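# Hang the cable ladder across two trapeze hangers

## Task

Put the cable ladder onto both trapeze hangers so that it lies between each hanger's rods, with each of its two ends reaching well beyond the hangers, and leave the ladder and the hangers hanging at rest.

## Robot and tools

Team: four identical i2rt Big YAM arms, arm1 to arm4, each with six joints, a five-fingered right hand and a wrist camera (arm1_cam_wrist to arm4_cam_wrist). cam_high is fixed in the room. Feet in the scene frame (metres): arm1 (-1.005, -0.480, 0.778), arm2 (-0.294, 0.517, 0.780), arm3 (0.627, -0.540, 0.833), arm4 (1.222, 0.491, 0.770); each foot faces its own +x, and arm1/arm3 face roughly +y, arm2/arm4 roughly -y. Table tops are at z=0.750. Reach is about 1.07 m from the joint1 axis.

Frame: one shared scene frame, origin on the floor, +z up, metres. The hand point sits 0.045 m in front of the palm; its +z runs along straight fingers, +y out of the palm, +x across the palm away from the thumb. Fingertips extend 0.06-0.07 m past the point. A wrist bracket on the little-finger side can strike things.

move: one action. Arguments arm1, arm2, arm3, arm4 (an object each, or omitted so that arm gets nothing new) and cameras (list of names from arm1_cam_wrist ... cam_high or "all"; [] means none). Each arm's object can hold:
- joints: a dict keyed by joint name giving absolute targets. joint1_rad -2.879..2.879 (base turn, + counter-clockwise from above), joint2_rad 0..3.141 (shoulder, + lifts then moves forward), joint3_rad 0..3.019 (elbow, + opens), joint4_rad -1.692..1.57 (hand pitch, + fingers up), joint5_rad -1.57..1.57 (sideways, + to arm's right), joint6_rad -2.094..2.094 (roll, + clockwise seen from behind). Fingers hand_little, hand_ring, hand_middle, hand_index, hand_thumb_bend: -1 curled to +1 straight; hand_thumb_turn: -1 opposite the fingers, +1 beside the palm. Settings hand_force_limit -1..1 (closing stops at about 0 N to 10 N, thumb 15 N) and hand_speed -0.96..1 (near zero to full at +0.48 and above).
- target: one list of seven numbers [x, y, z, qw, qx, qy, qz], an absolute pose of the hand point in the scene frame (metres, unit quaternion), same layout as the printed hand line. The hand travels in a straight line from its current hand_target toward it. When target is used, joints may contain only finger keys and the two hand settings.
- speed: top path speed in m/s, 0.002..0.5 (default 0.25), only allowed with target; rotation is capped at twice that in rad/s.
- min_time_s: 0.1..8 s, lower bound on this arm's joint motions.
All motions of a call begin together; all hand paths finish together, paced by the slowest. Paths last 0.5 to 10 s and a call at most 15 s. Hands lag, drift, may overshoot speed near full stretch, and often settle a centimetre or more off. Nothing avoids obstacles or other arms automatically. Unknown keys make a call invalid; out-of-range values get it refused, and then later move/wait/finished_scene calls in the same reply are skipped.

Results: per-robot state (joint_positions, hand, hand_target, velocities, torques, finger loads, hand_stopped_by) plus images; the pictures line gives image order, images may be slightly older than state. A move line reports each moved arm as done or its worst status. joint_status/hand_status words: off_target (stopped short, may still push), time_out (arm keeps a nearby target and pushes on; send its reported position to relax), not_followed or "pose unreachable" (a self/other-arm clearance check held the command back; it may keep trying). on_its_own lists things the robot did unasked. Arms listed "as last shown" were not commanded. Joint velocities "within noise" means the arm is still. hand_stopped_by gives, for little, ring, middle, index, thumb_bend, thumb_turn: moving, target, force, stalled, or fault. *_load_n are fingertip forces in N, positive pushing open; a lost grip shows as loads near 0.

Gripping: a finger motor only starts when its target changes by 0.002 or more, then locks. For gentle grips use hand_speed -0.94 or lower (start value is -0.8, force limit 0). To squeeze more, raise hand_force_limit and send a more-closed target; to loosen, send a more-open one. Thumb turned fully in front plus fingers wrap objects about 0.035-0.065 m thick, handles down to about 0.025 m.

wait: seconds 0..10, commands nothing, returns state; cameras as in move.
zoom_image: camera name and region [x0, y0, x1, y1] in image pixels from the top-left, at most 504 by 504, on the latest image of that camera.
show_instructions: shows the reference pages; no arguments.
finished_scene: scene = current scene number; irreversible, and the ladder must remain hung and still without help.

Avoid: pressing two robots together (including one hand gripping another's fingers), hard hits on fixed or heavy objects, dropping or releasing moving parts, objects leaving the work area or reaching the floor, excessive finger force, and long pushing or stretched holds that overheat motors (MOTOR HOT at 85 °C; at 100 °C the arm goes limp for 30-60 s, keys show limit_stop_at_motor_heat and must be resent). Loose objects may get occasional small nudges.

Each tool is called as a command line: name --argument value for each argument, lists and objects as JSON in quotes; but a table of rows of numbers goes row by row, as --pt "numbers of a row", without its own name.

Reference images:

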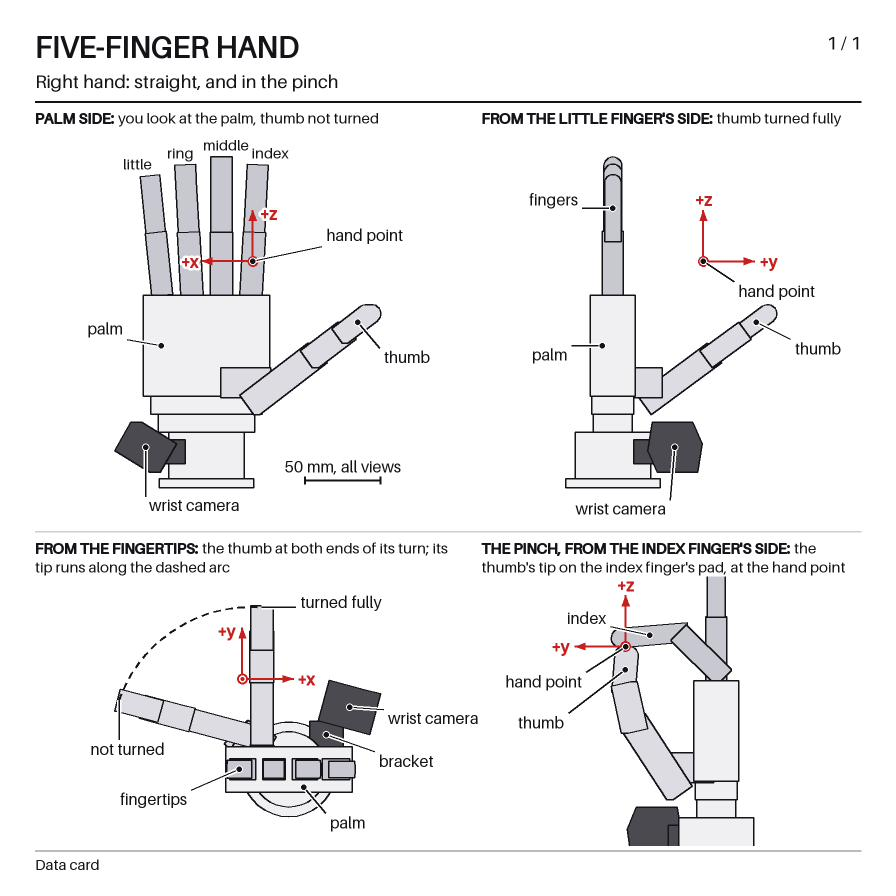

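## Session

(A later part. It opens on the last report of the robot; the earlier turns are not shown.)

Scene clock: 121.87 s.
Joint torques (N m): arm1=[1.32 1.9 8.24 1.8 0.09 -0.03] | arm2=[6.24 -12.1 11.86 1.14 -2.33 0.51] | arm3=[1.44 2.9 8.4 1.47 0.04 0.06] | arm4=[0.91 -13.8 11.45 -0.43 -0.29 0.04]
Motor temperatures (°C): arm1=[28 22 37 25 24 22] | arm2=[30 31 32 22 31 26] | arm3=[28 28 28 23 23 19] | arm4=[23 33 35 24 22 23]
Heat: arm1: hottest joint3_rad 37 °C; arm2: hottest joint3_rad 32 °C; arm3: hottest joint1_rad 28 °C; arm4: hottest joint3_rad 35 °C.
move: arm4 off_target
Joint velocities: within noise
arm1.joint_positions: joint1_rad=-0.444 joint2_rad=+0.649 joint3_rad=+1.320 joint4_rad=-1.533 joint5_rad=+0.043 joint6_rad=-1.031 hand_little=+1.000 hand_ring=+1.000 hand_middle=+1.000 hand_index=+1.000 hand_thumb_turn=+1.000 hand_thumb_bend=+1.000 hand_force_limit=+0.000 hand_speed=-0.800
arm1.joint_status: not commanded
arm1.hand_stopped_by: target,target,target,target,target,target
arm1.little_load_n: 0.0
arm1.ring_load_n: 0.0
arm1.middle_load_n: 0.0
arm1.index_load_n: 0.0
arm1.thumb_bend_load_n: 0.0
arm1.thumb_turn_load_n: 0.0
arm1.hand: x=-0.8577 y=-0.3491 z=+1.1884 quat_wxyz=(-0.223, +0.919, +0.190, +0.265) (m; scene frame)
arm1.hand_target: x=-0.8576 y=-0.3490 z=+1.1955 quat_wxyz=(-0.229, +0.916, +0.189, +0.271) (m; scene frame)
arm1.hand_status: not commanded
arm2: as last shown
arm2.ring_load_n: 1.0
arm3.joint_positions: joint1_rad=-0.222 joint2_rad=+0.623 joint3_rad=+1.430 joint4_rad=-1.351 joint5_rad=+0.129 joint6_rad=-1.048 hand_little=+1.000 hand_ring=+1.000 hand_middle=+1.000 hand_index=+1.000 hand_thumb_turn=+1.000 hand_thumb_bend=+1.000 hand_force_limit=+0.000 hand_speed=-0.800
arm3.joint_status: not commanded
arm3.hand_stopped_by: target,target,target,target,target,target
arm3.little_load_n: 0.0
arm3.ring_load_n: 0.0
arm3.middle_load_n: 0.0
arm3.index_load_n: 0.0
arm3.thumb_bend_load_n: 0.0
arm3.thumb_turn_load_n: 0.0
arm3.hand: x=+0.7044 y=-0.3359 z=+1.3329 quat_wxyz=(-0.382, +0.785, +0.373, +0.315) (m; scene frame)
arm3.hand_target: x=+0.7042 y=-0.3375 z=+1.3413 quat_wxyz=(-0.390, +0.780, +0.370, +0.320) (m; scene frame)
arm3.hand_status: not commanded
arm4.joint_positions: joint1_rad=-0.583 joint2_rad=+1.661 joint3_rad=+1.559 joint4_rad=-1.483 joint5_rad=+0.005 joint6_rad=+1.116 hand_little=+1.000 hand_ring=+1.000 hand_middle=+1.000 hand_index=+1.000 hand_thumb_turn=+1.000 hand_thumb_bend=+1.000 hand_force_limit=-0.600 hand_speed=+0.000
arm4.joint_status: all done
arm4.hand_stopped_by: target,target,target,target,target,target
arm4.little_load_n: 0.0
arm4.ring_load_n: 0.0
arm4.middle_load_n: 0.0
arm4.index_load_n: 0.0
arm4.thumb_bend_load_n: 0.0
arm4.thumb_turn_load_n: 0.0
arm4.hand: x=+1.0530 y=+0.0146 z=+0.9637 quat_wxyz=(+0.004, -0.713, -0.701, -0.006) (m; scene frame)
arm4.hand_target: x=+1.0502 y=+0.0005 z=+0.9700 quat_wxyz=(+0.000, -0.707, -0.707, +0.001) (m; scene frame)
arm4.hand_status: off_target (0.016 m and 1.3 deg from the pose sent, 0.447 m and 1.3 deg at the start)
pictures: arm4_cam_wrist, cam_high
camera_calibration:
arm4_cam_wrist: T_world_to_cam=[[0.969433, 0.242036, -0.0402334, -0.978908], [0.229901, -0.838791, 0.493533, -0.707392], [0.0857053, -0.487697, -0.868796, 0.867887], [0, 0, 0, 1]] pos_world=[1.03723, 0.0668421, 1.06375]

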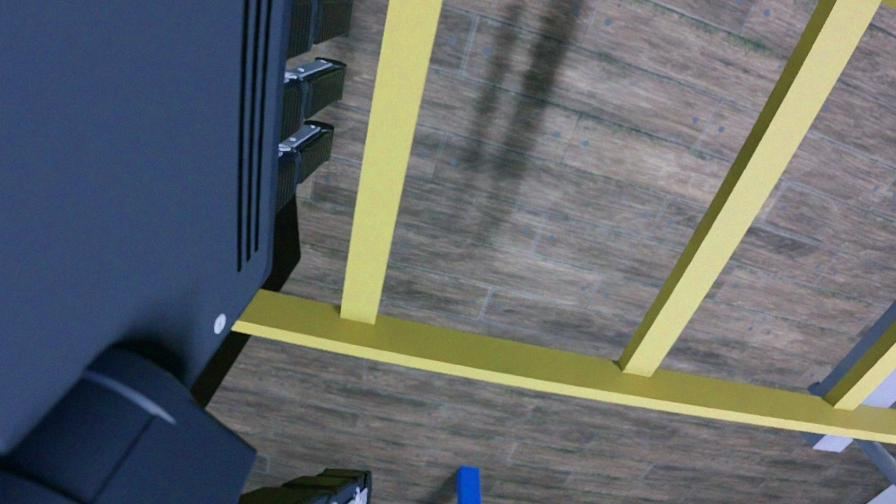

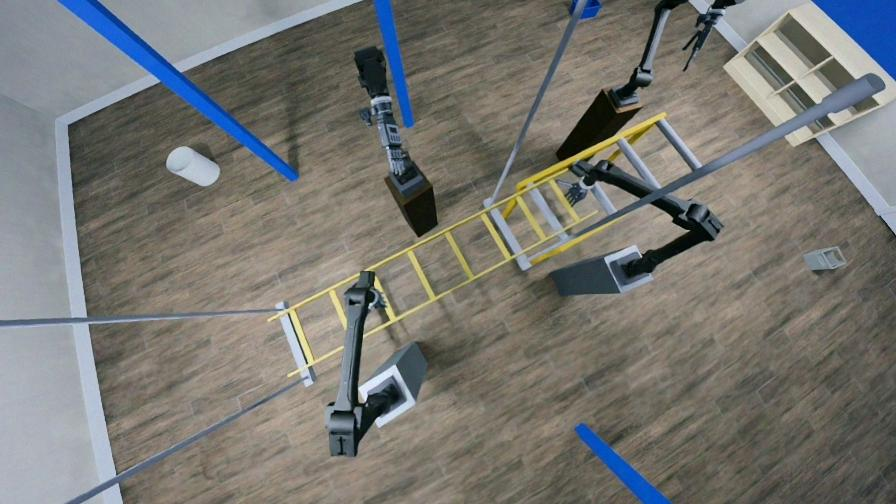

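move --arm4 '{"target": [1.022, -0.025, 0.97, 0, 0.7071, 0.7071, 0], "speed": 0.15}'

move --arm4 '{"target": [1.022, -0.03, 0.865, 0, 0.7071, 0.7071, 0], "speed": 0.12}' --cameras '["cam_high", "arm4_cam_wrist"]'

Scene clock: 123.73 s.
Joint torques (N m): arm1=[0.67 2.08 8.32 1.77 0.12 -0.01] | arm2=[6.24 -12.16 11.79 0.99 -2.29 0.51] | arm3=[1.61 2.9 8.38 1.46 0.04 0.06] | arm4=[-0.5 -15.5 11.49 -0.47 -0.27 0.02]
Motor temperatures (°C): arm1=[28 22 37 25 24 22] | arm2=[30 31 32 22 31 26] | arm3=[28 28 28 23 23 19] | arm4=[23 33 35 24 22 23]
Heat: arm1: hottest joint3_rad 37 °C; arm2: hottest joint3_rad 32 °C; arm3: hottest joint1_rad 28 °C; arm4: hottest joint3_rad 35 °C.
move: arm4 off_target
Joint velocities: within noise
arm1, arm2, arm3: as last shown
arm2.ring_load_n: 0.5
arm2.thumb_turn_load_n: -0.5
arm4.joint_positions: joint1_rad=-0.594 joint2_rad=+1.756 joint3_rad=+1.686 joint4_rad=-1.515 joint5_rad=+0.004 joint6_rad=+1.090 hand_little=+1.000 hand_ring=+1.000 hand_middle=+1.000 hand_index=+1.000 hand_thumb_turn=+1.000 hand_thumb_bend=+1.000 hand_force_limit=-0.600 hand_speed=+0.000
arm4.joint_status: not commanded
arm4.hand_stopped_by: target,target,target,target,target,target
arm4.little_load_n: -0.5
arm4.ring_load_n: 0.0
arm4.middle_load_n: 0.0
arm4.index_load_n: 0.0
arm4.thumb_bend_load_n: 0.0
arm4.thumb_turn_load_n: 0.0
arm4.hand: x=+1.0320 y=-0.0136 z=+0.9646 quat_wxyz=(+0.004, -0.708, -0.706, -0.006) (m; scene frame)
arm4.hand_target: x=+1.0221 y=-0.0244 z=+0.9698 quat_wxyz=(+0.000, -0.707, -0.707, +0.000) (m; scene frame)
arm4.hand_status: off_target (0.016 m and 0.8 deg from the pose sent, 0.051 m and 1.3 deg at the start)
pictures: none

Scene clock: 125.30 s.
Joint torques (N m): arm1=[0.67 2.02 8.21 1.7 0.1 -0.01] | arm2=[6.42 -12.34 11.89 0.9 -2.3 0.48] | arm3=[1.55 2.96 8.4 1.48 0.04 0.06] | arm4=[-0.09 -16.26 6.89 0.25 -0.28 0.05]
Motor temperatures (°C): arm1=[28 22 37 25 24 22] | arm2=[30 31 33 22 31 26] | arm3=[28 28 28 23 23 19] | arm4=[23 33 35 24 22 23]
Heat: arm1: hottest joint3_rad 37 °C; arm2: hottest joint3_rad 33 °C; arm3: hottest joint1_rad 28 °C; arm4: hottest joint3_rad 35 °C.
move: arm4 off_target
Joint velocities: within noise
arm1, arm3: as last shown
arm2.joint_positions: joint1_rad=+0.439 joint2_rad=+1.805 joint3_rad=+1.532 joint4_rad=-1.343 joint5_rad=+0.052 joint6_rad=+1.913 hand_little=+1.000 hand_ring=+1.000 hand_middle=+1.000 hand_index=+1.000 hand_thumb_turn=+1.000 hand_thumb_bend=+1.000 hand_force_limit=+0.000 hand_speed=-0.800
arm2.joint_status: not commanded
arm2.hand_stopped_by: target,target,target,target,target,target
arm2.little_load_n: 0.5
arm2.ring_load_n: 1.0
arm2.middle_load_n: 0.0
arm2.index_load_n: -0.5
arm2.thumb_bend_load_n: 0.5
arm2.thumb_turn_load_n: 0.0
arm2.hand: x=-0.0734 y=-0.0204 z=+0.8941 quat_wxyz=(+0.026, -0.711, -0.702, +0.015) (m; scene frame)
arm2.hand_target: x=-0.0225 y=-0.0307 z=+0.8911 quat_wxyz=(+0.000, -0.706, -0.708, -0.001) (m; scene frame)
arm2.hand_status: not commanded
arm3.index_load_n: -0.5
arm4.joint_positions: joint1_rad=-0.594 joint2_rad=+1.819 joint3_rad=+1.554 joint4_rad=-1.280 joint5_rad=+0.004 joint6_rad=+1.090 hand_little=+1.000 hand_ring=+1.000 hand_middle=+1.000 hand_index=+1.000 hand_thumb_turn=+1.000 hand_thumb_bend=+1.000 hand_force_limit=-0.600 hand_speed=+0.000
arm4.joint_status: not commanded
arm4.hand_stopped_by: target,target,target,target,target,target
arm4.little_load_n: 0.0
arm4.ring_load_n: 0.0
arm4.middle_load_n: 0.0
arm4.index_load_n: 0.0
arm4.thumb_bend_load_n: 0.0
arm4.thumb_turn_load_n: 0.0
arm4.hand: x=+1.0225 y=-0.0317 z=+0.8818 quat_wxyz=(-0.002, -0.708, -0.706, +0.012) (m; scene frame)
arm4.hand_target: x=+1.0221 y=-0.0296 z=+0.8653 quat_wxyz=(+0.000, -0.707, -0.707, +0.000) (m; scene frame)
arm4.hand_status: off_target (0.017 m and 1.4 deg from the pose sent, 0.102 m and 0.8 deg at the start)
pictures: arm4_cam_wrist, cam_high
camera_calibration:
arm4_cam_wrist: T_world_to_cam=[[0.964901, 0.254233, -0.0658189, -0.91388], [0.250807, -0.817797, 0.517981, -0.74115], [0.0778616, -0.516308, -0.852856, 0.769912], [0, 0, 0, 1]] pos_world=[1.00774, 0.0237403, 0.980375]

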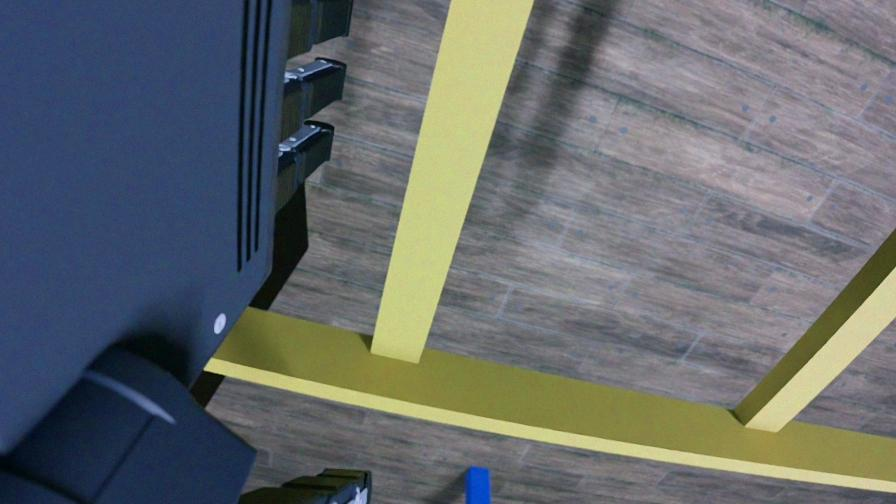

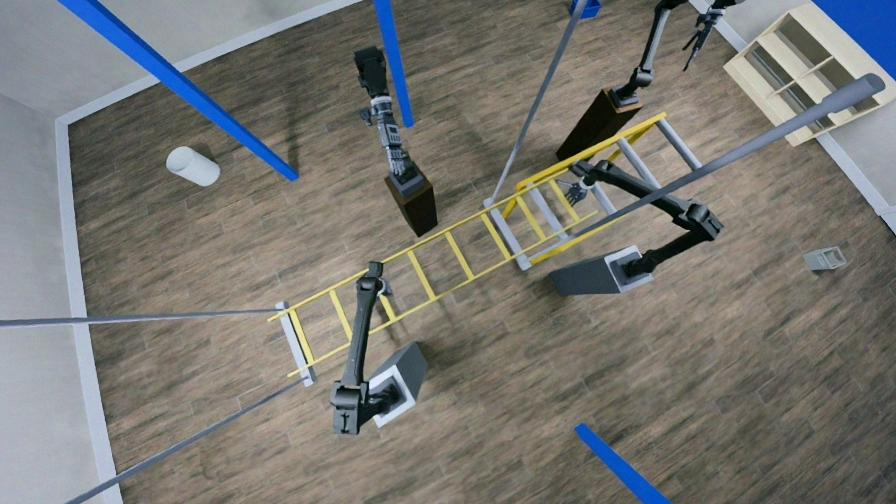

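move --arm4 '{"target": [1.03, -0.03, 0.842, 0, 0.7071, 0.7071, 0], "speed": 0.12}'

move --arm2 '{"target": [0.035, -0.042, 0.89, 0, 0.6756, 0.7373, 0], "speed": 0.08}' --arm4 '{"target": [1.13, -0.03, 0.845, 0, 0.7071, 0.7071, 0], "speed": 0.12}' --cameras '["cam_high", "arm4_cam_wrist", "arm2_cam_wrist"]'

zoom_image --camera "cam_high" --region '[260, 280, 350, 390]'

Scene clock: 127.00 s.
Joint torques (N m): arm1=[0.91 1.85 8.35 1.78 0.08 -0.03] | arm2=[6.12 -12.04 11.89 1.09 -2.31 0.5] | arm3=[1.55 2.9 8.39 1.5 0.04 0.07] | arm4=[0.85 -15.97 6.54 0.29 -0.27 0.21]
Motor temperatures (°C): arm1=[28 22 37 25 24 22] | arm2=[30 31 33 22 31 26] | arm3=[28 28 28 23 23 19] | arm4=[23 33 34 24 22 23]
Heat: arm1: hottest joint3_rad 37 °C; arm2: hottest joint3_rad 33 °C; arm3: hottest joint1_rad 28 °C; arm4: hottest joint3_rad 34 °C.
move: arm4 off_target
Joint velocities: within noise
arm1, arm2, arm3: as last shown
arm2.index_load_n: 0.0
arm2.thumb_bend_load_n: 0.0
arm3.ring_load_n: -0.5
arm3.index_load_n: 0.0
arm4.joint_positions: joint1_rad=-0.593 joint2_rad=+1.826 joint3_rad=+1.507 joint4_rad=-1.222 joint5_rad=+0.004 joint6_rad=+1.090 hand_little=+1.000 hand_ring=+1.000 hand_middle=+1.000 hand_index=+1.000 hand_thumb_turn=+1.000 hand_thumb_bend=+1.000 hand_force_limit=-0.600 hand_speed=+0.000
arm4.joint_status: not commanded
arm4.hand_stopped_by: target,target,target,target,target,target
arm4.little_load_n: 0.0
arm4.ring_load_n: 0.0
arm4.middle_load_n: 0.0
arm4.index_load_n: 0.0
arm4.thumb_bend_load_n: 0.0
arm4.thumb_turn_load_n: 0.0
arm4.hand: x=+1.0241 y=-0.0302 z=+0.8612 quat_wxyz=(-0.003, -0.707, -0.707, +0.015) (m; scene frame)
arm4.hand_target: x=+1.0300 y=-0.0294 z=+0.8423 quat_wxyz=(+0.000, -0.707, -0.707, +0.000) (m; scene frame)
arm4.hand_status: off_target (0.020 m and 1.7 deg from the pose sent, 0.040 m and 1.4 deg at the start)
pictures: none

Scene clock: 128.67 s.
Joint torques (N m): arm1=[0.91 1.67 8.34 1.77 0.1 -0.03] | arm2=[6.89 -13.92 12.63 1.13 -2.21 0.22] | arm3=[1.55 2.84 8.42 1.48 0.04 0.07] | arm4=[2.9 -18.67 6.19 -0.2 -1.25 0.47]
Motor temperatures (°C): arm1=[28 22 37 25 24 22] | arm2=[30 31 33 22 31 26] | arm3=[28 28 28 23 23 19] | arm4=[23 33 34 24 22 23]
Heat: arm1: hottest joint3_rad 37 °C; arm2: hottest joint3_rad 33 °C; arm3: hottest joint1_rad 28 °C; arm4: hottest joint3_rad 34 °C.
move: arm2 off_target; arm4 off_target
Joint velocities: within noise
arm1, arm3: as last shown
arm2.joint_positions: joint1_rad=+0.514 joint2_rad=+1.884 joint3_rad=+1.647 joint4_rad=-1.384 joint5_rad=+0.049 joint6_rad=+1.927 hand_little=+1.000 hand_ring=+1.000 hand_middle=+1.000 hand_index=+1.000 hand_thumb_turn=+1.000 hand_thumb_bend=+1.000 hand_force_limit=+0.000 hand_speed=-0.800
arm2.joint_status: not commanded
arm2.hand_stopped_by: target,target,target,target,target,target
arm2.little_load_n: -0.5
arm2.ring_load_n: 1.0
arm2.middle_load_n: 0.5
arm2.index_load_n: 0.0
arm2.thumb_bend_load_n: 0.0
arm2.thumb_turn_load_n: 0.0
arm2.hand: x=-0.0220 y=-0.0303 z=+0.8944 quat_wxyz=(+0.027, -0.690, -0.723, +0.014) (m; scene frame)
arm2.hand_target: x=+0.0326 y=-0.0368 z=+0.8912 quat_wxyz=(+0.000, -0.675, -0.738, -0.001) (m; scene frame)
arm2.hand_status: off_target (0.058 m and 4.2 deg from the pose sent, 0.111 m and 6.7 deg at the start)
arm3.ring_load_n: 0.0
arm4.joint_positions: joint1_rad=-0.444 joint2_rad=+1.777 joint3_rad=+1.384 joint4_rad=-1.175 joint5_rad=+0.028 joint6_rad=+1.238 hand_little=+1.000 hand_ring=+1.000 hand_middle=+1.000 hand_index=+1.000 hand_thumb_turn=+1.000 hand_thumb_bend=+1.000 hand_force_limit=-0.600 hand_speed=+0.000
arm4.joint_status: not commanded
arm4.hand_stopped_by: target,target,target,target,target,target
arm4.little_load_n: 0.5
arm4.ring_load_n: 0.0
arm4.middle_load_n: 0.0
arm4.index_load_n: 0.0
arm4.thumb_bend_load_n: 0.0
arm4.thumb_turn_load_n: 0.0
arm4.hand: x=+1.1066 y=-0.0286 z=+0.8407 quat_wxyz=(+0.012, -0.707, -0.707, +0.007) (m; scene frame)
arm4.hand_target: x=+1.1295 y=-0.0296 z=+0.8449 quat_wxyz=(+0.000, -0.707, -0.707, +0.000) (m; scene frame)
arm4.hand_status: off_target (0.024 m and 1.6 deg from the pose sent, 0.107 m and 1.8 deg at the start)
pictures: arm2_cam_wrist, arm4_cam_wrist, cam_high
camera_calibration:
arm2_cam_wrist: T_world_to_cam=[[0.950379, 0.29877, -0.086692, 0.1129], [0.29848, -0.79718, 0.524799, -0.49196], [0.0876848, -0.524634, -0.8468, 0.856473], [0, 0, 0, 1]] pos_world=[-0.0355574, 0.0234232, 0.993229]
arm4_cam_wrist: T_world_to_cam=[[0.963657, 0.257614, -0.0707097, -0.992914], [0.258314, -0.831097, 0.492495, -0.725615], [0.0681069, -0.492862, -0.867438, 0.753591], [0, 0, 0, 1]] pos_world=[1.09294, 0.0241475, 0.940846]

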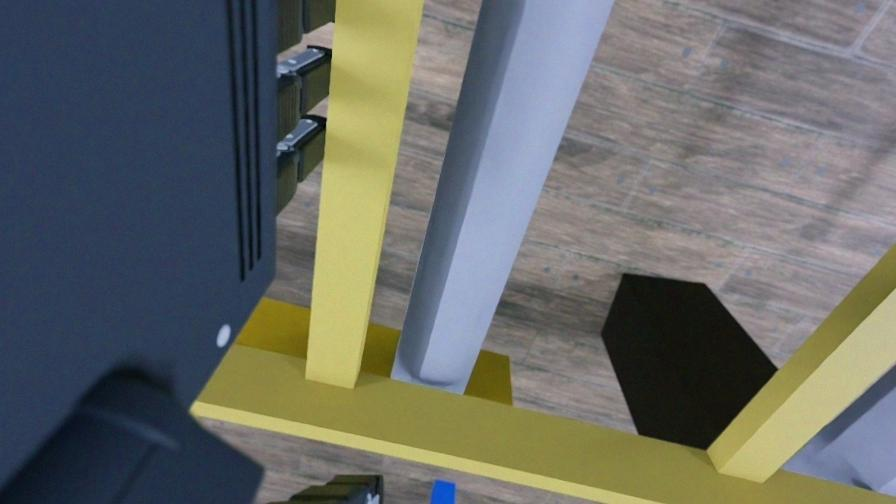

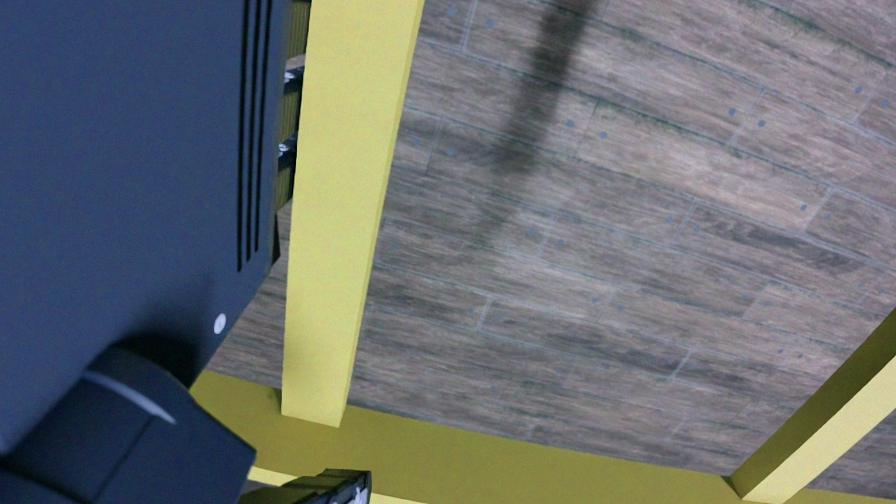

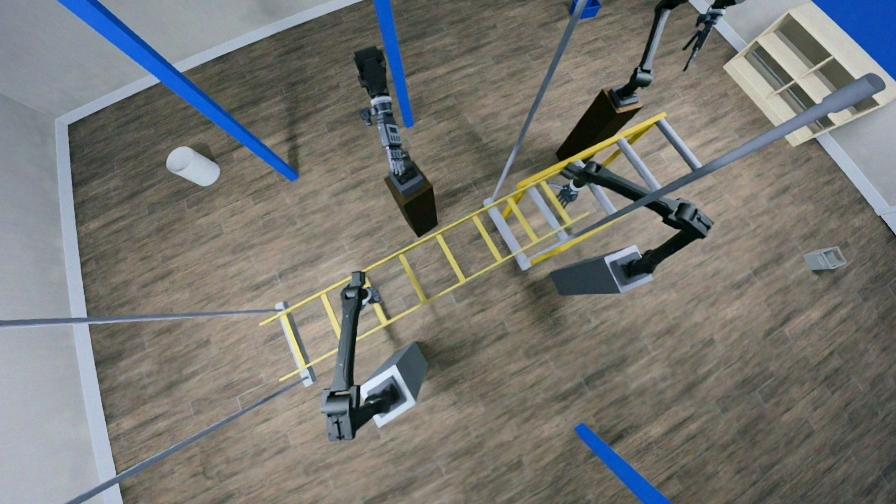

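Scaled by 4.582 from the camera's 896x504 image, which has a finer 1280x720 frame.

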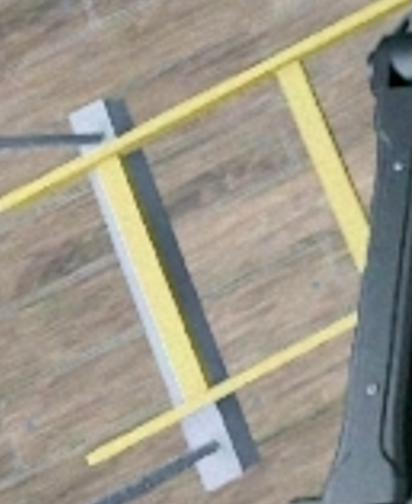

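move --arm2 '{"target": [0.10, -0.042, 0.892, 0, 0.6530, 0.7574, 0], "speed": 0.09}' --arm4 '{"target": [1.205, -0.03, 0.85, 0, 0.7071, 0.7071, 0], "speed": 0.12}' --cameras '["cam_high", "arm2_cam_wrist"]'

zoom_image --camera "cam_high" --region '[260, 280, 350, 390]'

Scene clock: 130.73 s.
Joint torques (N m): arm1=[0.73 1.67 8.27 1.81 0.09 0] | arm2=[5.48 -15.27 13.57 1.02 -1.8 -0.1] | arm3=[1.55 2.84 8.38 1.48 0.04 0.07] | arm4=[3.9 -18.37 6.54 -0.43 -1.58 0.55]
Motor temperatures (°C): arm1=[28 22 37 25 24 22] | arm2=[29 31 33 22 31 26] | arm3=[28 28 28 23 23 19] | arm4=[23 33 34 24 22 23]
Heat: arm1: hottest joint3_rad 37 °C; arm2: hottest joint3_rad 33 °C; arm3: hottest joint1_rad 28 °C; arm4: hottest joint3_rad 34 °C.
move: arm2 off_target; arm4 off_target
Joint velocities: within noise
arm1, arm3: as last shown
arm2.joint_positions: joint1_rad=+0.612 joint2_rad=+1.984 joint3_rad=+1.792 joint4_rad=-1.444 joint5_rad=+0.038 joint6_rad=+1.988 hand_little=+1.000 hand_ring=+1.000 hand_middle=+1.000 hand_index=+1.000 hand_thumb_turn=+1.000 hand_thumb_bend=+1.000 hand_force_limit=+0.000 hand_speed=-0.800
arm2.joint_status: not commanded
arm2.hand_stopped_by: target,target,target,target,target,target
arm2.little_load_n: 0.0
arm2.ring_load_n: 0.0
arm2.middle_load_n: 0.0
arm2.index_load_n: 1.0
arm2.thumb_bend_load_n: 0.0
arm2.thumb_turn_load_n: 0.0
arm2.hand: x=+0.0469 y=-0.0323 z=+0.8921 quat_wxyz=(+0.031, -0.676, -0.736, +0.009) (m; scene frame)
arm2.hand_target: x=+0.0975 y=-0.0374 z=+0.8930 quat_wxyz=(+0.000, -0.653, -0.758, +0.000) (m; scene frame)
arm2.hand_status: off_target (0.054 m and 5.1 deg from the pose sent, 0.123 m and 6.7 deg at the start)
arm4.joint_positions: joint1_rad=-0.310 joint2_rad=+1.738 joint3_rad=+1.329 joint4_rad=-1.166 joint5_rad=+0.035 joint6_rad=+1.377 hand_little=+1.000 hand_ring=+1.000 hand_middle=+1.000 hand_index=+1.000 hand_thumb_turn=+1.000 hand_thumb_bend=+1.000 hand_force_limit=-0.600 hand_speed=+0.000
arm4.joint_status: not commanded
arm4.hand_stopped_by: target,target,target,target,target,target
arm4.little_load_n: 0.5
arm4.ring_load_n: 0.0
arm4.middle_load_n: 0.0
arm4.index_load_n: 0.0
arm4.thumb_bend_load_n: 0.0
arm4.thumb_turn_load_n: 0.0
arm4.hand: x=+1.1755 y=-0.0297 z=+0.8398 quat_wxyz=(+0.016, -0.709, -0.705, +0.008) (m; scene frame)
arm4.hand_target: x=+1.2041 y=-0.0294 z=+0.8497 quat_wxyz=(+0.000, -0.707, -0.707, -0.001) (m; scene frame)
arm4.hand_status: off_target (0.031 m and 2.1 deg from the pose sent, 0.099 m and 1.6 deg at the start)
pictures: arm2_cam_wrist, cam_high
camera_calibration:
arm2_cam_wrist: T_world_to_cam=[[0.938638, 0.335251, -0.0810249, 0.0444264], [0.327447, -0.792401, 0.514664, -0.505152], [0.108337, -0.509614, -0.853555, 0.852934], [0, 0, 0, 1]] pos_world=[0.0313056, 0.0194898, 0.991609]

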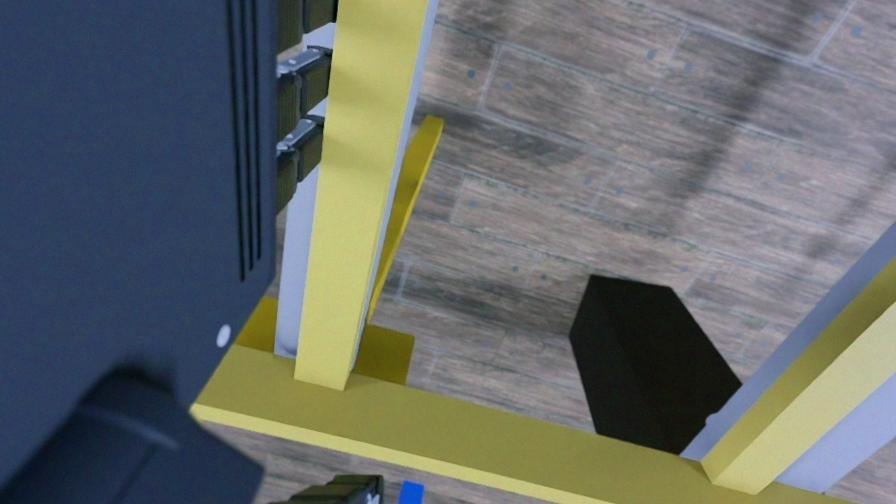

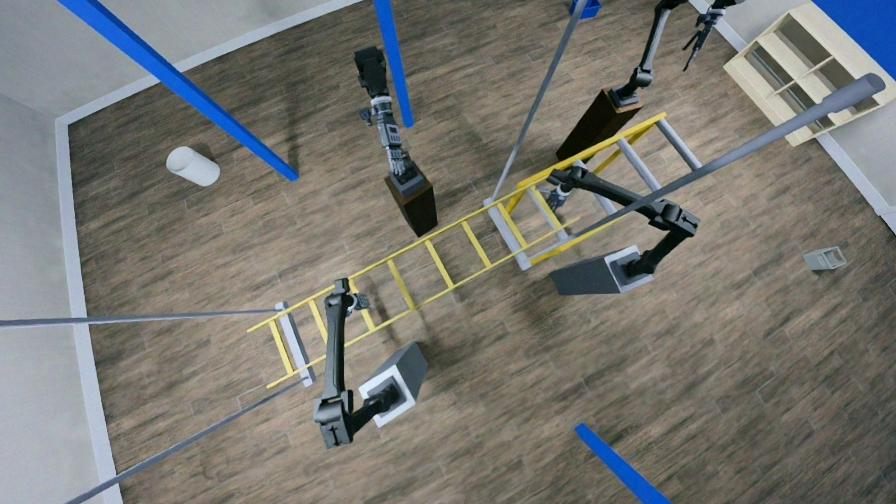

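Scaled by 4.582 from the camera's 896x504 image, which has a finer 1280x720 frame.

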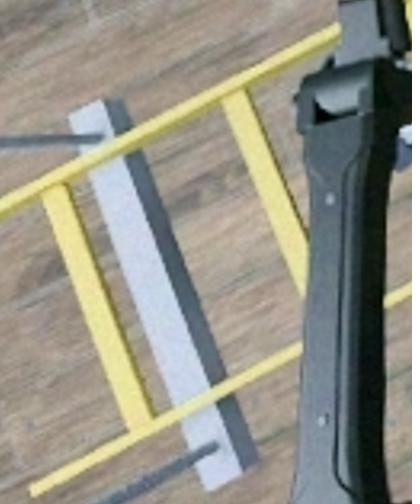

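zoom_image --camera "cam_high" --region '[270, 298, 320, 348]'

zoom_image --camera "cam_high" --region '[280, 345, 330, 395]'

zoom_image --camera "cam_high" --region '[480, 190, 580, 290]'

Scaled by 10.080 from the camera's 896x504 image, which has a finer 1280x720 frame.

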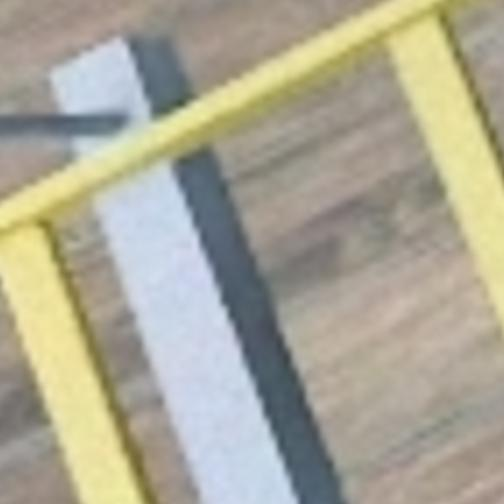

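Scaled by 10.080 from the camera's 896x504 image, which has a finer 1280x720 frame.

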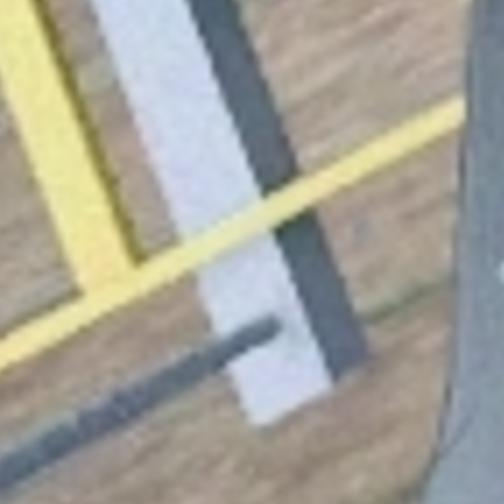

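Scaled by 5.040 from the camera's 896x504 image, which has a finer 1280x720 frame.

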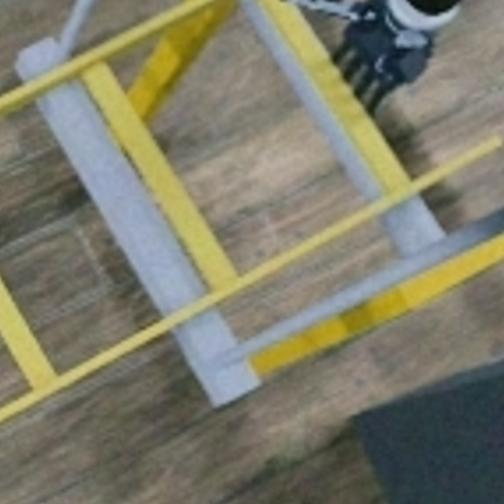

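move --arm4 '{"target": [1.165, -0.02, 0.85, 0, 0.7071, 0.7071, 0], "speed": 0.15}'

move --arm4 '{"target": [1.165, 0.045, 0.85, 0, 0.7071, 0.7071, 0], "speed": 0.12}' --cameras '["cam_high", "arm4_cam_wrist"]'

Scene clock: 133.97 s.
Joint torques (N m): arm1=[0.85 1.44 8.27 1.81 0.09 -0.04] | arm2=[4.66 -15.38 13.39 1.18 -1.94 -0.13] | arm3=[1.49 2.84 8.4 1.48 0.04 0.07] | arm4=[-0.44 -17.38 6.15 -0.31 -0.3 0.03]
Motor temperatures (°C): arm1=[28 22 37 25 24 22] | arm2=[29 31 33 22 31 26] | arm3=[28 28 28 23 23 19] | arm4=[23 33 34 24 22 23]
Heat: arm1: hottest joint3_rad 37 °C; arm2: hottest joint3_rad 33 °C; arm3: hottest joint1_rad 28 °C; arm4: hottest joint3_rad 34 °C.
move: arm4 done
Joint velocities: within noise
arm1, arm2, arm3: as last shown
arm2.joint_positions: joint1_rad=+0.612 joint2_rad=+1.984 joint3_rad=+1.792 joint4_rad=-1.446 joint5_rad=+0.042 joint6_rad=+1.992 hand_little=+1.000 hand_ring=+1.000 hand_middle=+1.000 hand_index=+1.000 hand_thumb_turn=+1.000 hand_thumb_bend=+1.000 hand_force_limit=+0.000 hand_speed=-0.800
arm2.index_load_n: 0.5
arm2.hand: x=+0.0456 y=-0.0323 z=+0.8918 quat_wxyz=(+0.033, -0.677, -0.735, +0.011) (m; scene frame)
arm2.hand_target: x=+0.0975 y=-0.0375 z=+0.8931 quat_wxyz=(-0.001, -0.653, -0.758, +0.000) (m; scene frame)
arm4.joint_positions: joint1_rad=-0.340 joint2_rad=+1.724 joint3_rad=+1.329 joint4_rad=-1.166 joint5_rad=+0.005 joint6_rad=+1.344 hand_little=+1.000 hand_ring=+1.000 hand_middle=+1.000 hand_index=+1.000 hand_thumb_turn=+1.000 hand_thumb_bend=+1.000 hand_force_limit=-0.600 hand_speed=+0.000
arm4.joint_status: not commanded
arm4.hand_stopped_by: target,target,target,target,target,target
arm4.little_load_n: 0.0
arm4.ring_load_n: 0.0
arm4.middle_load_n: 0.0
arm4.index_load_n: 0.0
arm4.thumb_bend_load_n: 0.0
arm4.thumb_turn_load_n: 0.0
arm4.hand: x=+1.1669 y=-0.0282 z=+0.8488 quat_wxyz=(-0.001, -0.708, -0.707, +0.005) (m; scene frame)
arm4.hand_target: x=+1.1650 y=-0.0202 z=+0.8500 quat_wxyz=(+0.000, -0.707, -0.707, +0.000) (m; scene frame)
arm4.hand_status: done (0.009 m and 0.6 deg from the pose sent, 0.017 m and 2.1 deg at the start)
pictures: none

Scene clock: 135.17 s.
Joint torques (N m): arm1=[0.79 1.79 8.27 1.72 0.1 0.02] | arm2=[5.66 -15.97 13.39 1.07 -1.95 -0.1] | arm3=[1.49 2.96 8.4 1.48 0.04 0.07] | arm4=[-0.38 -14.92 6.13 0.28 -0.27 0]
Motor temperatures (°C): arm1=[28 22 37 25 24 22] | arm2=[29 31 33 22 31 26] | arm3=[28 28 28 23 23 19] | arm4=[23 33 34 24 22 23]
Heat: arm1: hottest joint3_rad 37 °C; arm2: hottest joint3_rad 33 °C; arm3: hottest joint1_rad 28 °C; arm4: hottest joint3_rad 34 °C.
move: arm4 done
Joint velocities: within noise
arm1, arm2, arm3: as last shown
arm2.index_load_n: 1.0
arm4.joint_positions: joint1_rad=-0.376 joint2_rad=+1.571 joint3_rad=+1.135 joint4_rad=-1.144 joint5_rad=+0.004 joint6_rad=+1.308 hand_little=+1.000 hand_ring=+1.000 hand_middle=+1.000 hand_index=+1.000 hand_thumb_turn=+1.000 hand_thumb_bend=+1.000 hand_force_limit=-0.600 hand_speed=+0.000
arm4.joint_status: not commanded
arm4.hand_stopped_by: target,target,target,target,target,target
arm4.little_load_n: -0.5
arm4.ring_load_n: 0.0
arm4.middle_load_n: 0.0
arm4.index_load_n: 0.0
arm4.thumb_bend_load_n: 0.0
arm4.thumb_turn_load_n: 0.0
arm4.hand: x=+1.1672 y=+0.0421 z=+0.8488 quat_wxyz=(+0.004, -0.708, -0.707, -0.003) (m; scene frame)
arm4.hand_target: x=+1.1651 y=+0.0450 z=+0.8500 quat_wxyz=(+0.000, -0.707, -0.707, +0.000) (m; scene frame)
arm4.hand_status: done (0.004 m and 0.6 deg from the pose sent, 0.073 m and 0.6 deg at the start)
pictures: arm4_cam_wrist, cam_high
camera_calibration:
arm4_cam_wrist: T_world_to_cam=[[0.965578, 0.256204, -0.0449209, -1.09303], [0.244145, -0.833111, 0.496306, -0.673126], [0.0897314, -0.490189, -0.866985, 0.765618], [0, 0, 0, 1]] pos_world=[1.15105, 0.0945476, 0.948755]

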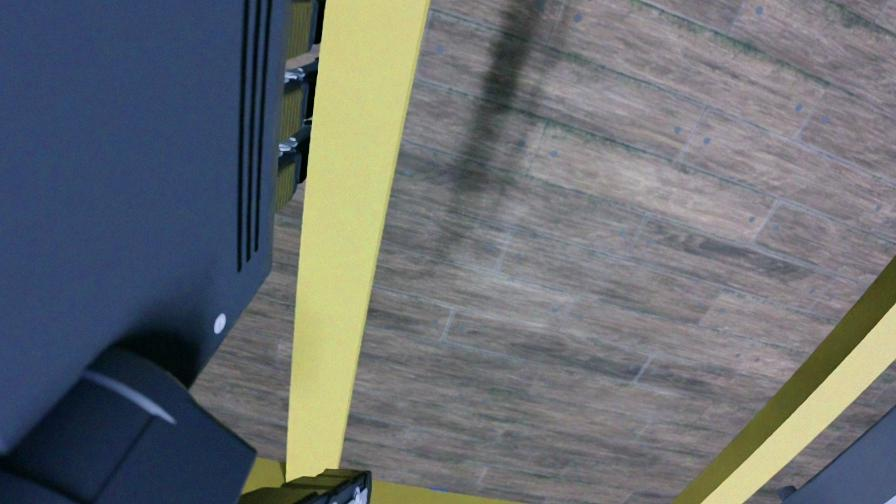

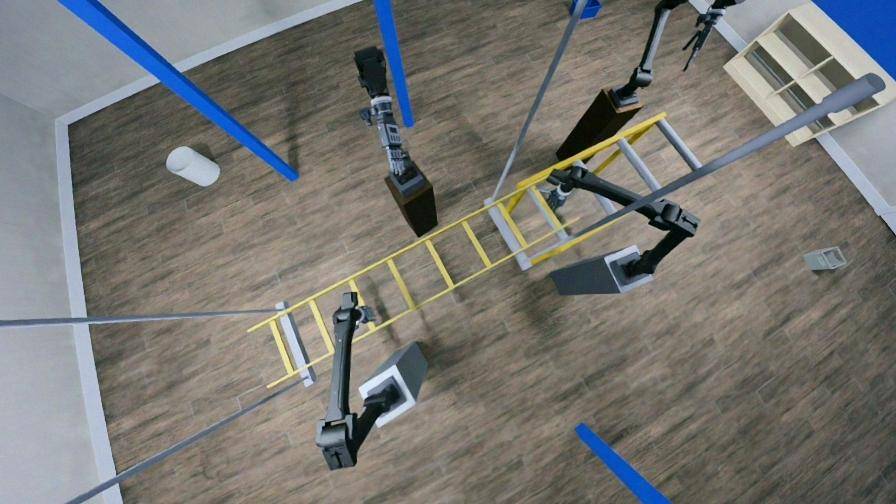

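move --arm2 '{"target": [0.15, -0.036, 0.888, 0, 0.6293, 0.7771, 0], "speed": 0.08}' --arm4 '{"target": [1.255, 0.085, 0.855, 0, 0.7071, 0.7071, 0], "speed": 0.08}' --cameras '["cam_high", "arm2_cam_wrist", "arm4_cam_wrist"]'

zoom_image --camera "cam_high" --region '[270, 298, 320, 348]'

zoom_image --camera "cam_high" --region '[280, 345, 330, 395]'

zoom_image --camera "cam_high" --region '[480, 190, 580, 290]'

Scene clock: 138.07 s.
Joint torques (N m): arm1=[0.85 2.2 8.34 1.85 0.08 -0.02] | arm2=[5.36 -17.38 13.18 0.81 -1.41 -0.14] | arm3=[1.49 2.9 8.39 1.48 0.04 0.07] | arm4=[3.66 -13.39 5.65 -1.06 -1.65 0.57]
Motor temperatures (°C): arm1=[28 22 37 25 24 22] | arm2=[29 31 33 22 31 26] | arm3=[28 28 28 23 23 19] | arm4=[23 33 33 24 22 23]
Heat: arm1: hottest joint3_rad 37 °C; arm2: hottest joint3_rad 33 °C; arm3: hottest joint1_rad 28 °C; arm4: hottest joint2_rad 33 °C.
move: arm2 off_target; arm4 off_target
Joint velocities: within noise
arm1.joint_positions: joint1_rad=-0.444 joint2_rad=+0.649 joint3_rad=+1.320 joint4_rad=-1.533 joint5_rad=+0.043 joint6_rad=-1.031 hand_little=+1.000 hand_ring=+1.000 hand_middle=+1.000 hand_index=+1.000 hand_thumb_turn=+1.000 hand_thumb_bend=+1.000 hand_force_limit=+0.000 hand_speed=-0.800
arm1.joint_status: not commanded
arm1.hand_stopped_by: target,target,target,target,target,target
arm1.little_load_n: 0.0
arm1.ring_load_n: 0.0
arm1.middle_load_n: 0.0
arm1.index_load_n: 0.0
arm1.thumb_bend_load_n: 0.0
arm1.thumb_turn_load_n: 0.0
arm1.hand: x=-0.8577 y=-0.3491 z=+1.1884 quat_wxyz=(-0.223, +0.919, +0.190, +0.265) (m; scene frame)
arm1.hand_target: x=-0.8576 y=-0.3490 z=+1.1955 quat_wxyz=(-0.229, +0.916, +0.189, +0.271) (m; scene frame)
arm1.hand_status: not commanded
arm2.joint_positions: joint1_rad=+0.680 joint2_rad=+2.066 joint3_rad=+1.914 joint4_rad=-1.473 joint5_rad=+0.029 joint6_rad=+1.996 hand_little=+1.000 hand_ring=+1.000 hand_middle=+1.000 hand_index=+1.000 hand_thumb_turn=+1.000 hand_thumb_bend=+1.000 hand_force_limit=+0.000 hand_speed=-0.800
arm2.joint_status: not commanded
arm2.hand_stopped_by: target,target,target,target,target,target
arm2.little_load_n: 0.0
arm2.ring_load_n: 0.0
arm2.middle_load_n: 0.0
arm2.index_load_n: 0.5
arm2.thumb_bend_load_n: 0.0
arm2.thumb_turn_load_n: 0.0
arm2.hand: x=+0.1012 y=-0.0337 z=+0.8892 quat_wxyz=(+0.025, -0.654, -0.756, +0.008) (m; scene frame)
arm2.hand_target: x=+0.1477 y=-0.0323 z=+0.8887 quat_wxyz=(-0.001, -0.629, -0.777, +0.000) (m; scene frame)
arm2.hand_status: off_target (0.049 m and 4.7 deg from the pose sent, 0.104 m and 8.4 deg at the start)
arm3.joint_positions: joint1_rad=-0.222 joint2_rad=+0.623 joint3_rad=+1.430 joint4_rad=-1.351 joint5_rad=+0.129 joint6_rad=-1.048 hand_little=+1.000 hand_ring=+1.000 hand_middle=+1.000 hand_index=+1.000 hand_thumb_turn=+1.000 hand_thumb_bend=+1.000 hand_force_limit=+0.000 hand_speed=-0.800
arm3.joint_status: not commanded
arm3.hand_stopped_by: target,target,target,target,target,target
arm3.little_load_n: 0.0
arm3.ring_load_n: 0.0
arm3.middle_load_n: 0.0
arm3.index_load_n: 0.0
arm3.thumb_bend_load_n: 0.0
arm3.thumb_turn_load_n: 0.0
arm3.hand: x=+0.7044 y=-0.3359 z=+1.3329 quat_wxyz=(-0.382, +0.785, +0.373, +0.315) (m; scene frame)
arm3.hand_target: x=+0.7042 y=-0.3375 z=+1.3413 quat_wxyz=(-0.390, +0.780, +0.370, +0.320) (m; scene frame)
arm3.hand_status: not commanded
arm4.joint_positions: joint1_rad=-0.226 joint2_rad=+1.439 joint3_rad=+0.998 joint4_rad=-1.102 joint5_rad=+0.038 joint6_rad=+1.460 hand_little=+1.000 hand_ring=+1.000 hand_middle=+1.000 hand_index=+1.000 hand_thumb_turn=+1.000 hand_thumb_bend=+1.000 hand_force_limit=-0.600 hand_speed=+0.000
arm4.joint_status: not commanded
arm4.hand_stopped_by: target,target,target,target,target,target
arm4.little_load_n: 0.5
arm4.ring_load_n: 0.0
arm4.middle_load_n: 0.0
arm4.index_load_n: 0.0
arm4.thumb_bend_load_n: 0.0
arm4.thumb_turn_load_n: 0.0
arm4.hand: x=+1.2288 y=+0.0712 z=+0.8519 quat_wxyz=(+0.006, -0.708, -0.705, +0.023) (m; scene frame)
arm4.hand_target: x=+1.2534 y=+0.0850 z=+0.8545 quat_wxyz=(+0.001, -0.707, -0.707, +0.000) (m; scene frame)
arm4.hand_status: off_target (0.030 m and 2.7 deg from the pose sent, 0.098 m and 0.6 deg at the start)
pictures: arm2_cam_wrist, arm4_cam_wrist, cam_high
camera_calibration:
arm2_cam_wrist: T_world_to_cam=[[0.917991, 0.39005, -0.0717855, -0.0105944], [0.367649, -0.769036, 0.522893, -0.533095], [0.148749, -0.506403, -0.84937, 0.836189], [0, 0, 0, 1]] pos_world=[0.0813353, 0.0176121, 0.988225]
arm4_cam_wrist: T_world_to_cam=[[0.963424, 0.251842, -0.0915954, -1.11716], [0.26235, -0.816663, 0.514037, -0.704089], [0.0546538, -0.519266, -0.852863, 0.810171], [0, 0, 0, 1]] pos_world=[1.21673, 0.127039, 0.950567]

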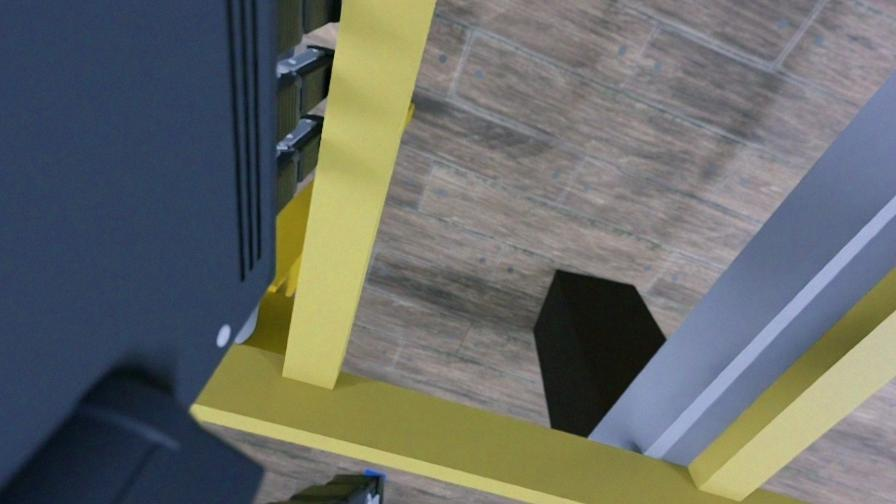

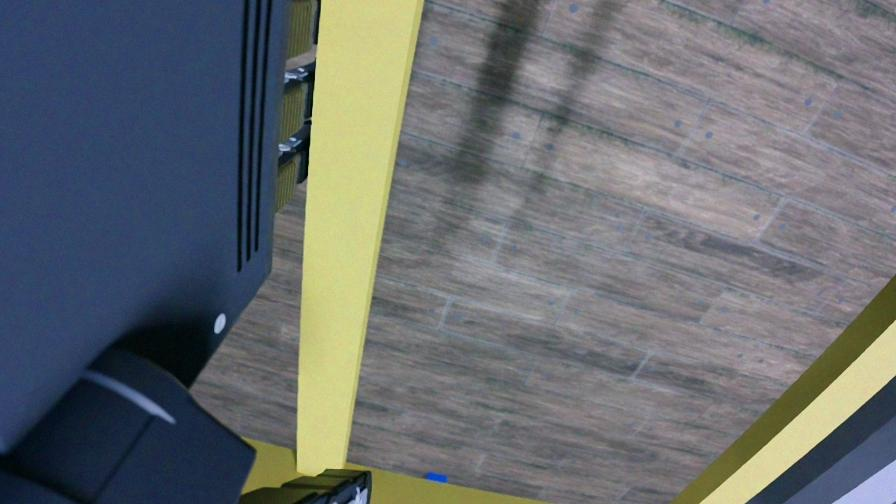

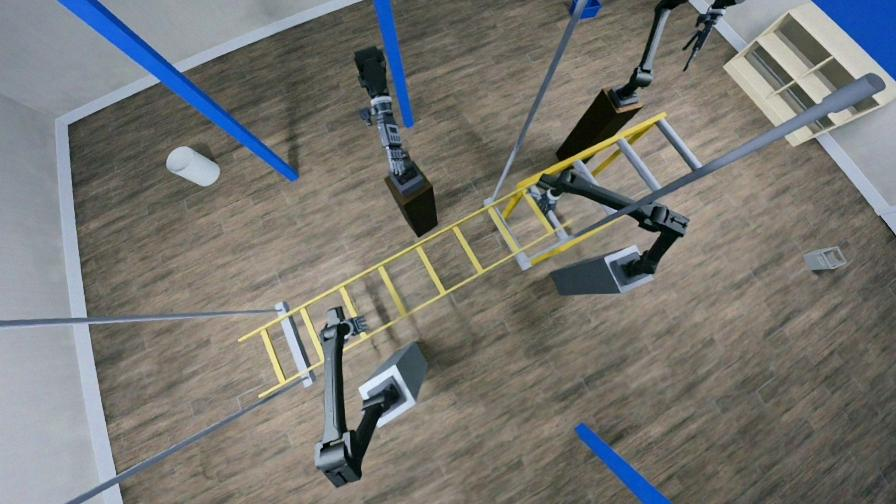

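Scaled by 10.080 from the camera's 896x504 image, which has a finer 1280x720 frame.

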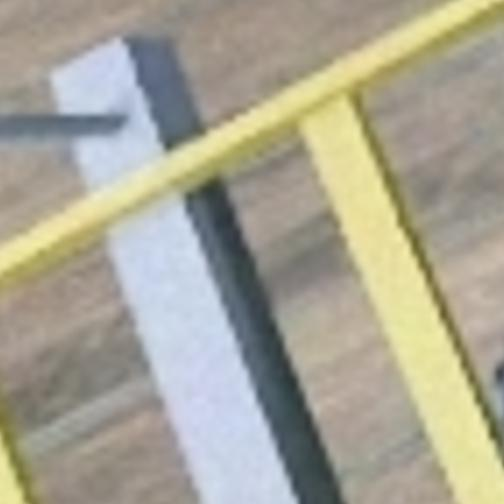

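Scaled by 10.080 from the camera's 896x504 image, which has a finer 1280x720 frame.

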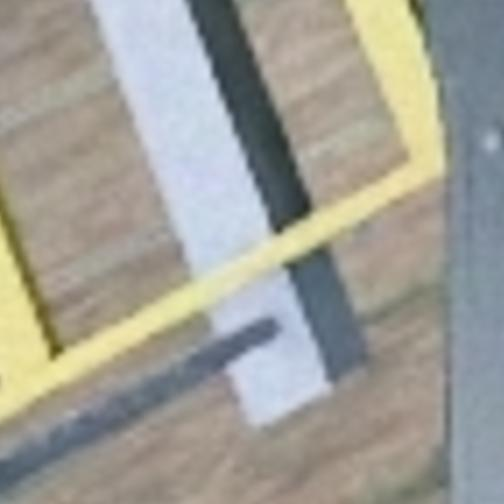

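Scaled by 5.040 from the camera's 896x504 image, which has a finer 1280x720 frame.

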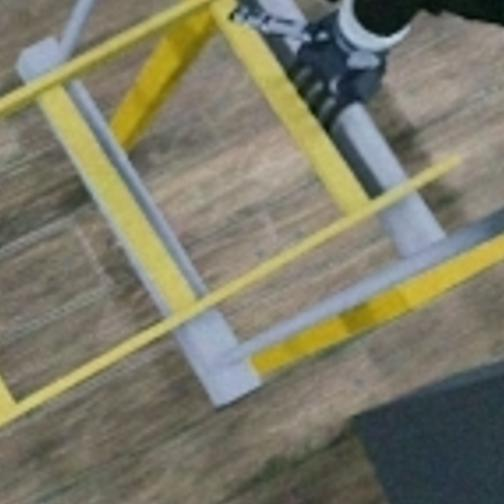

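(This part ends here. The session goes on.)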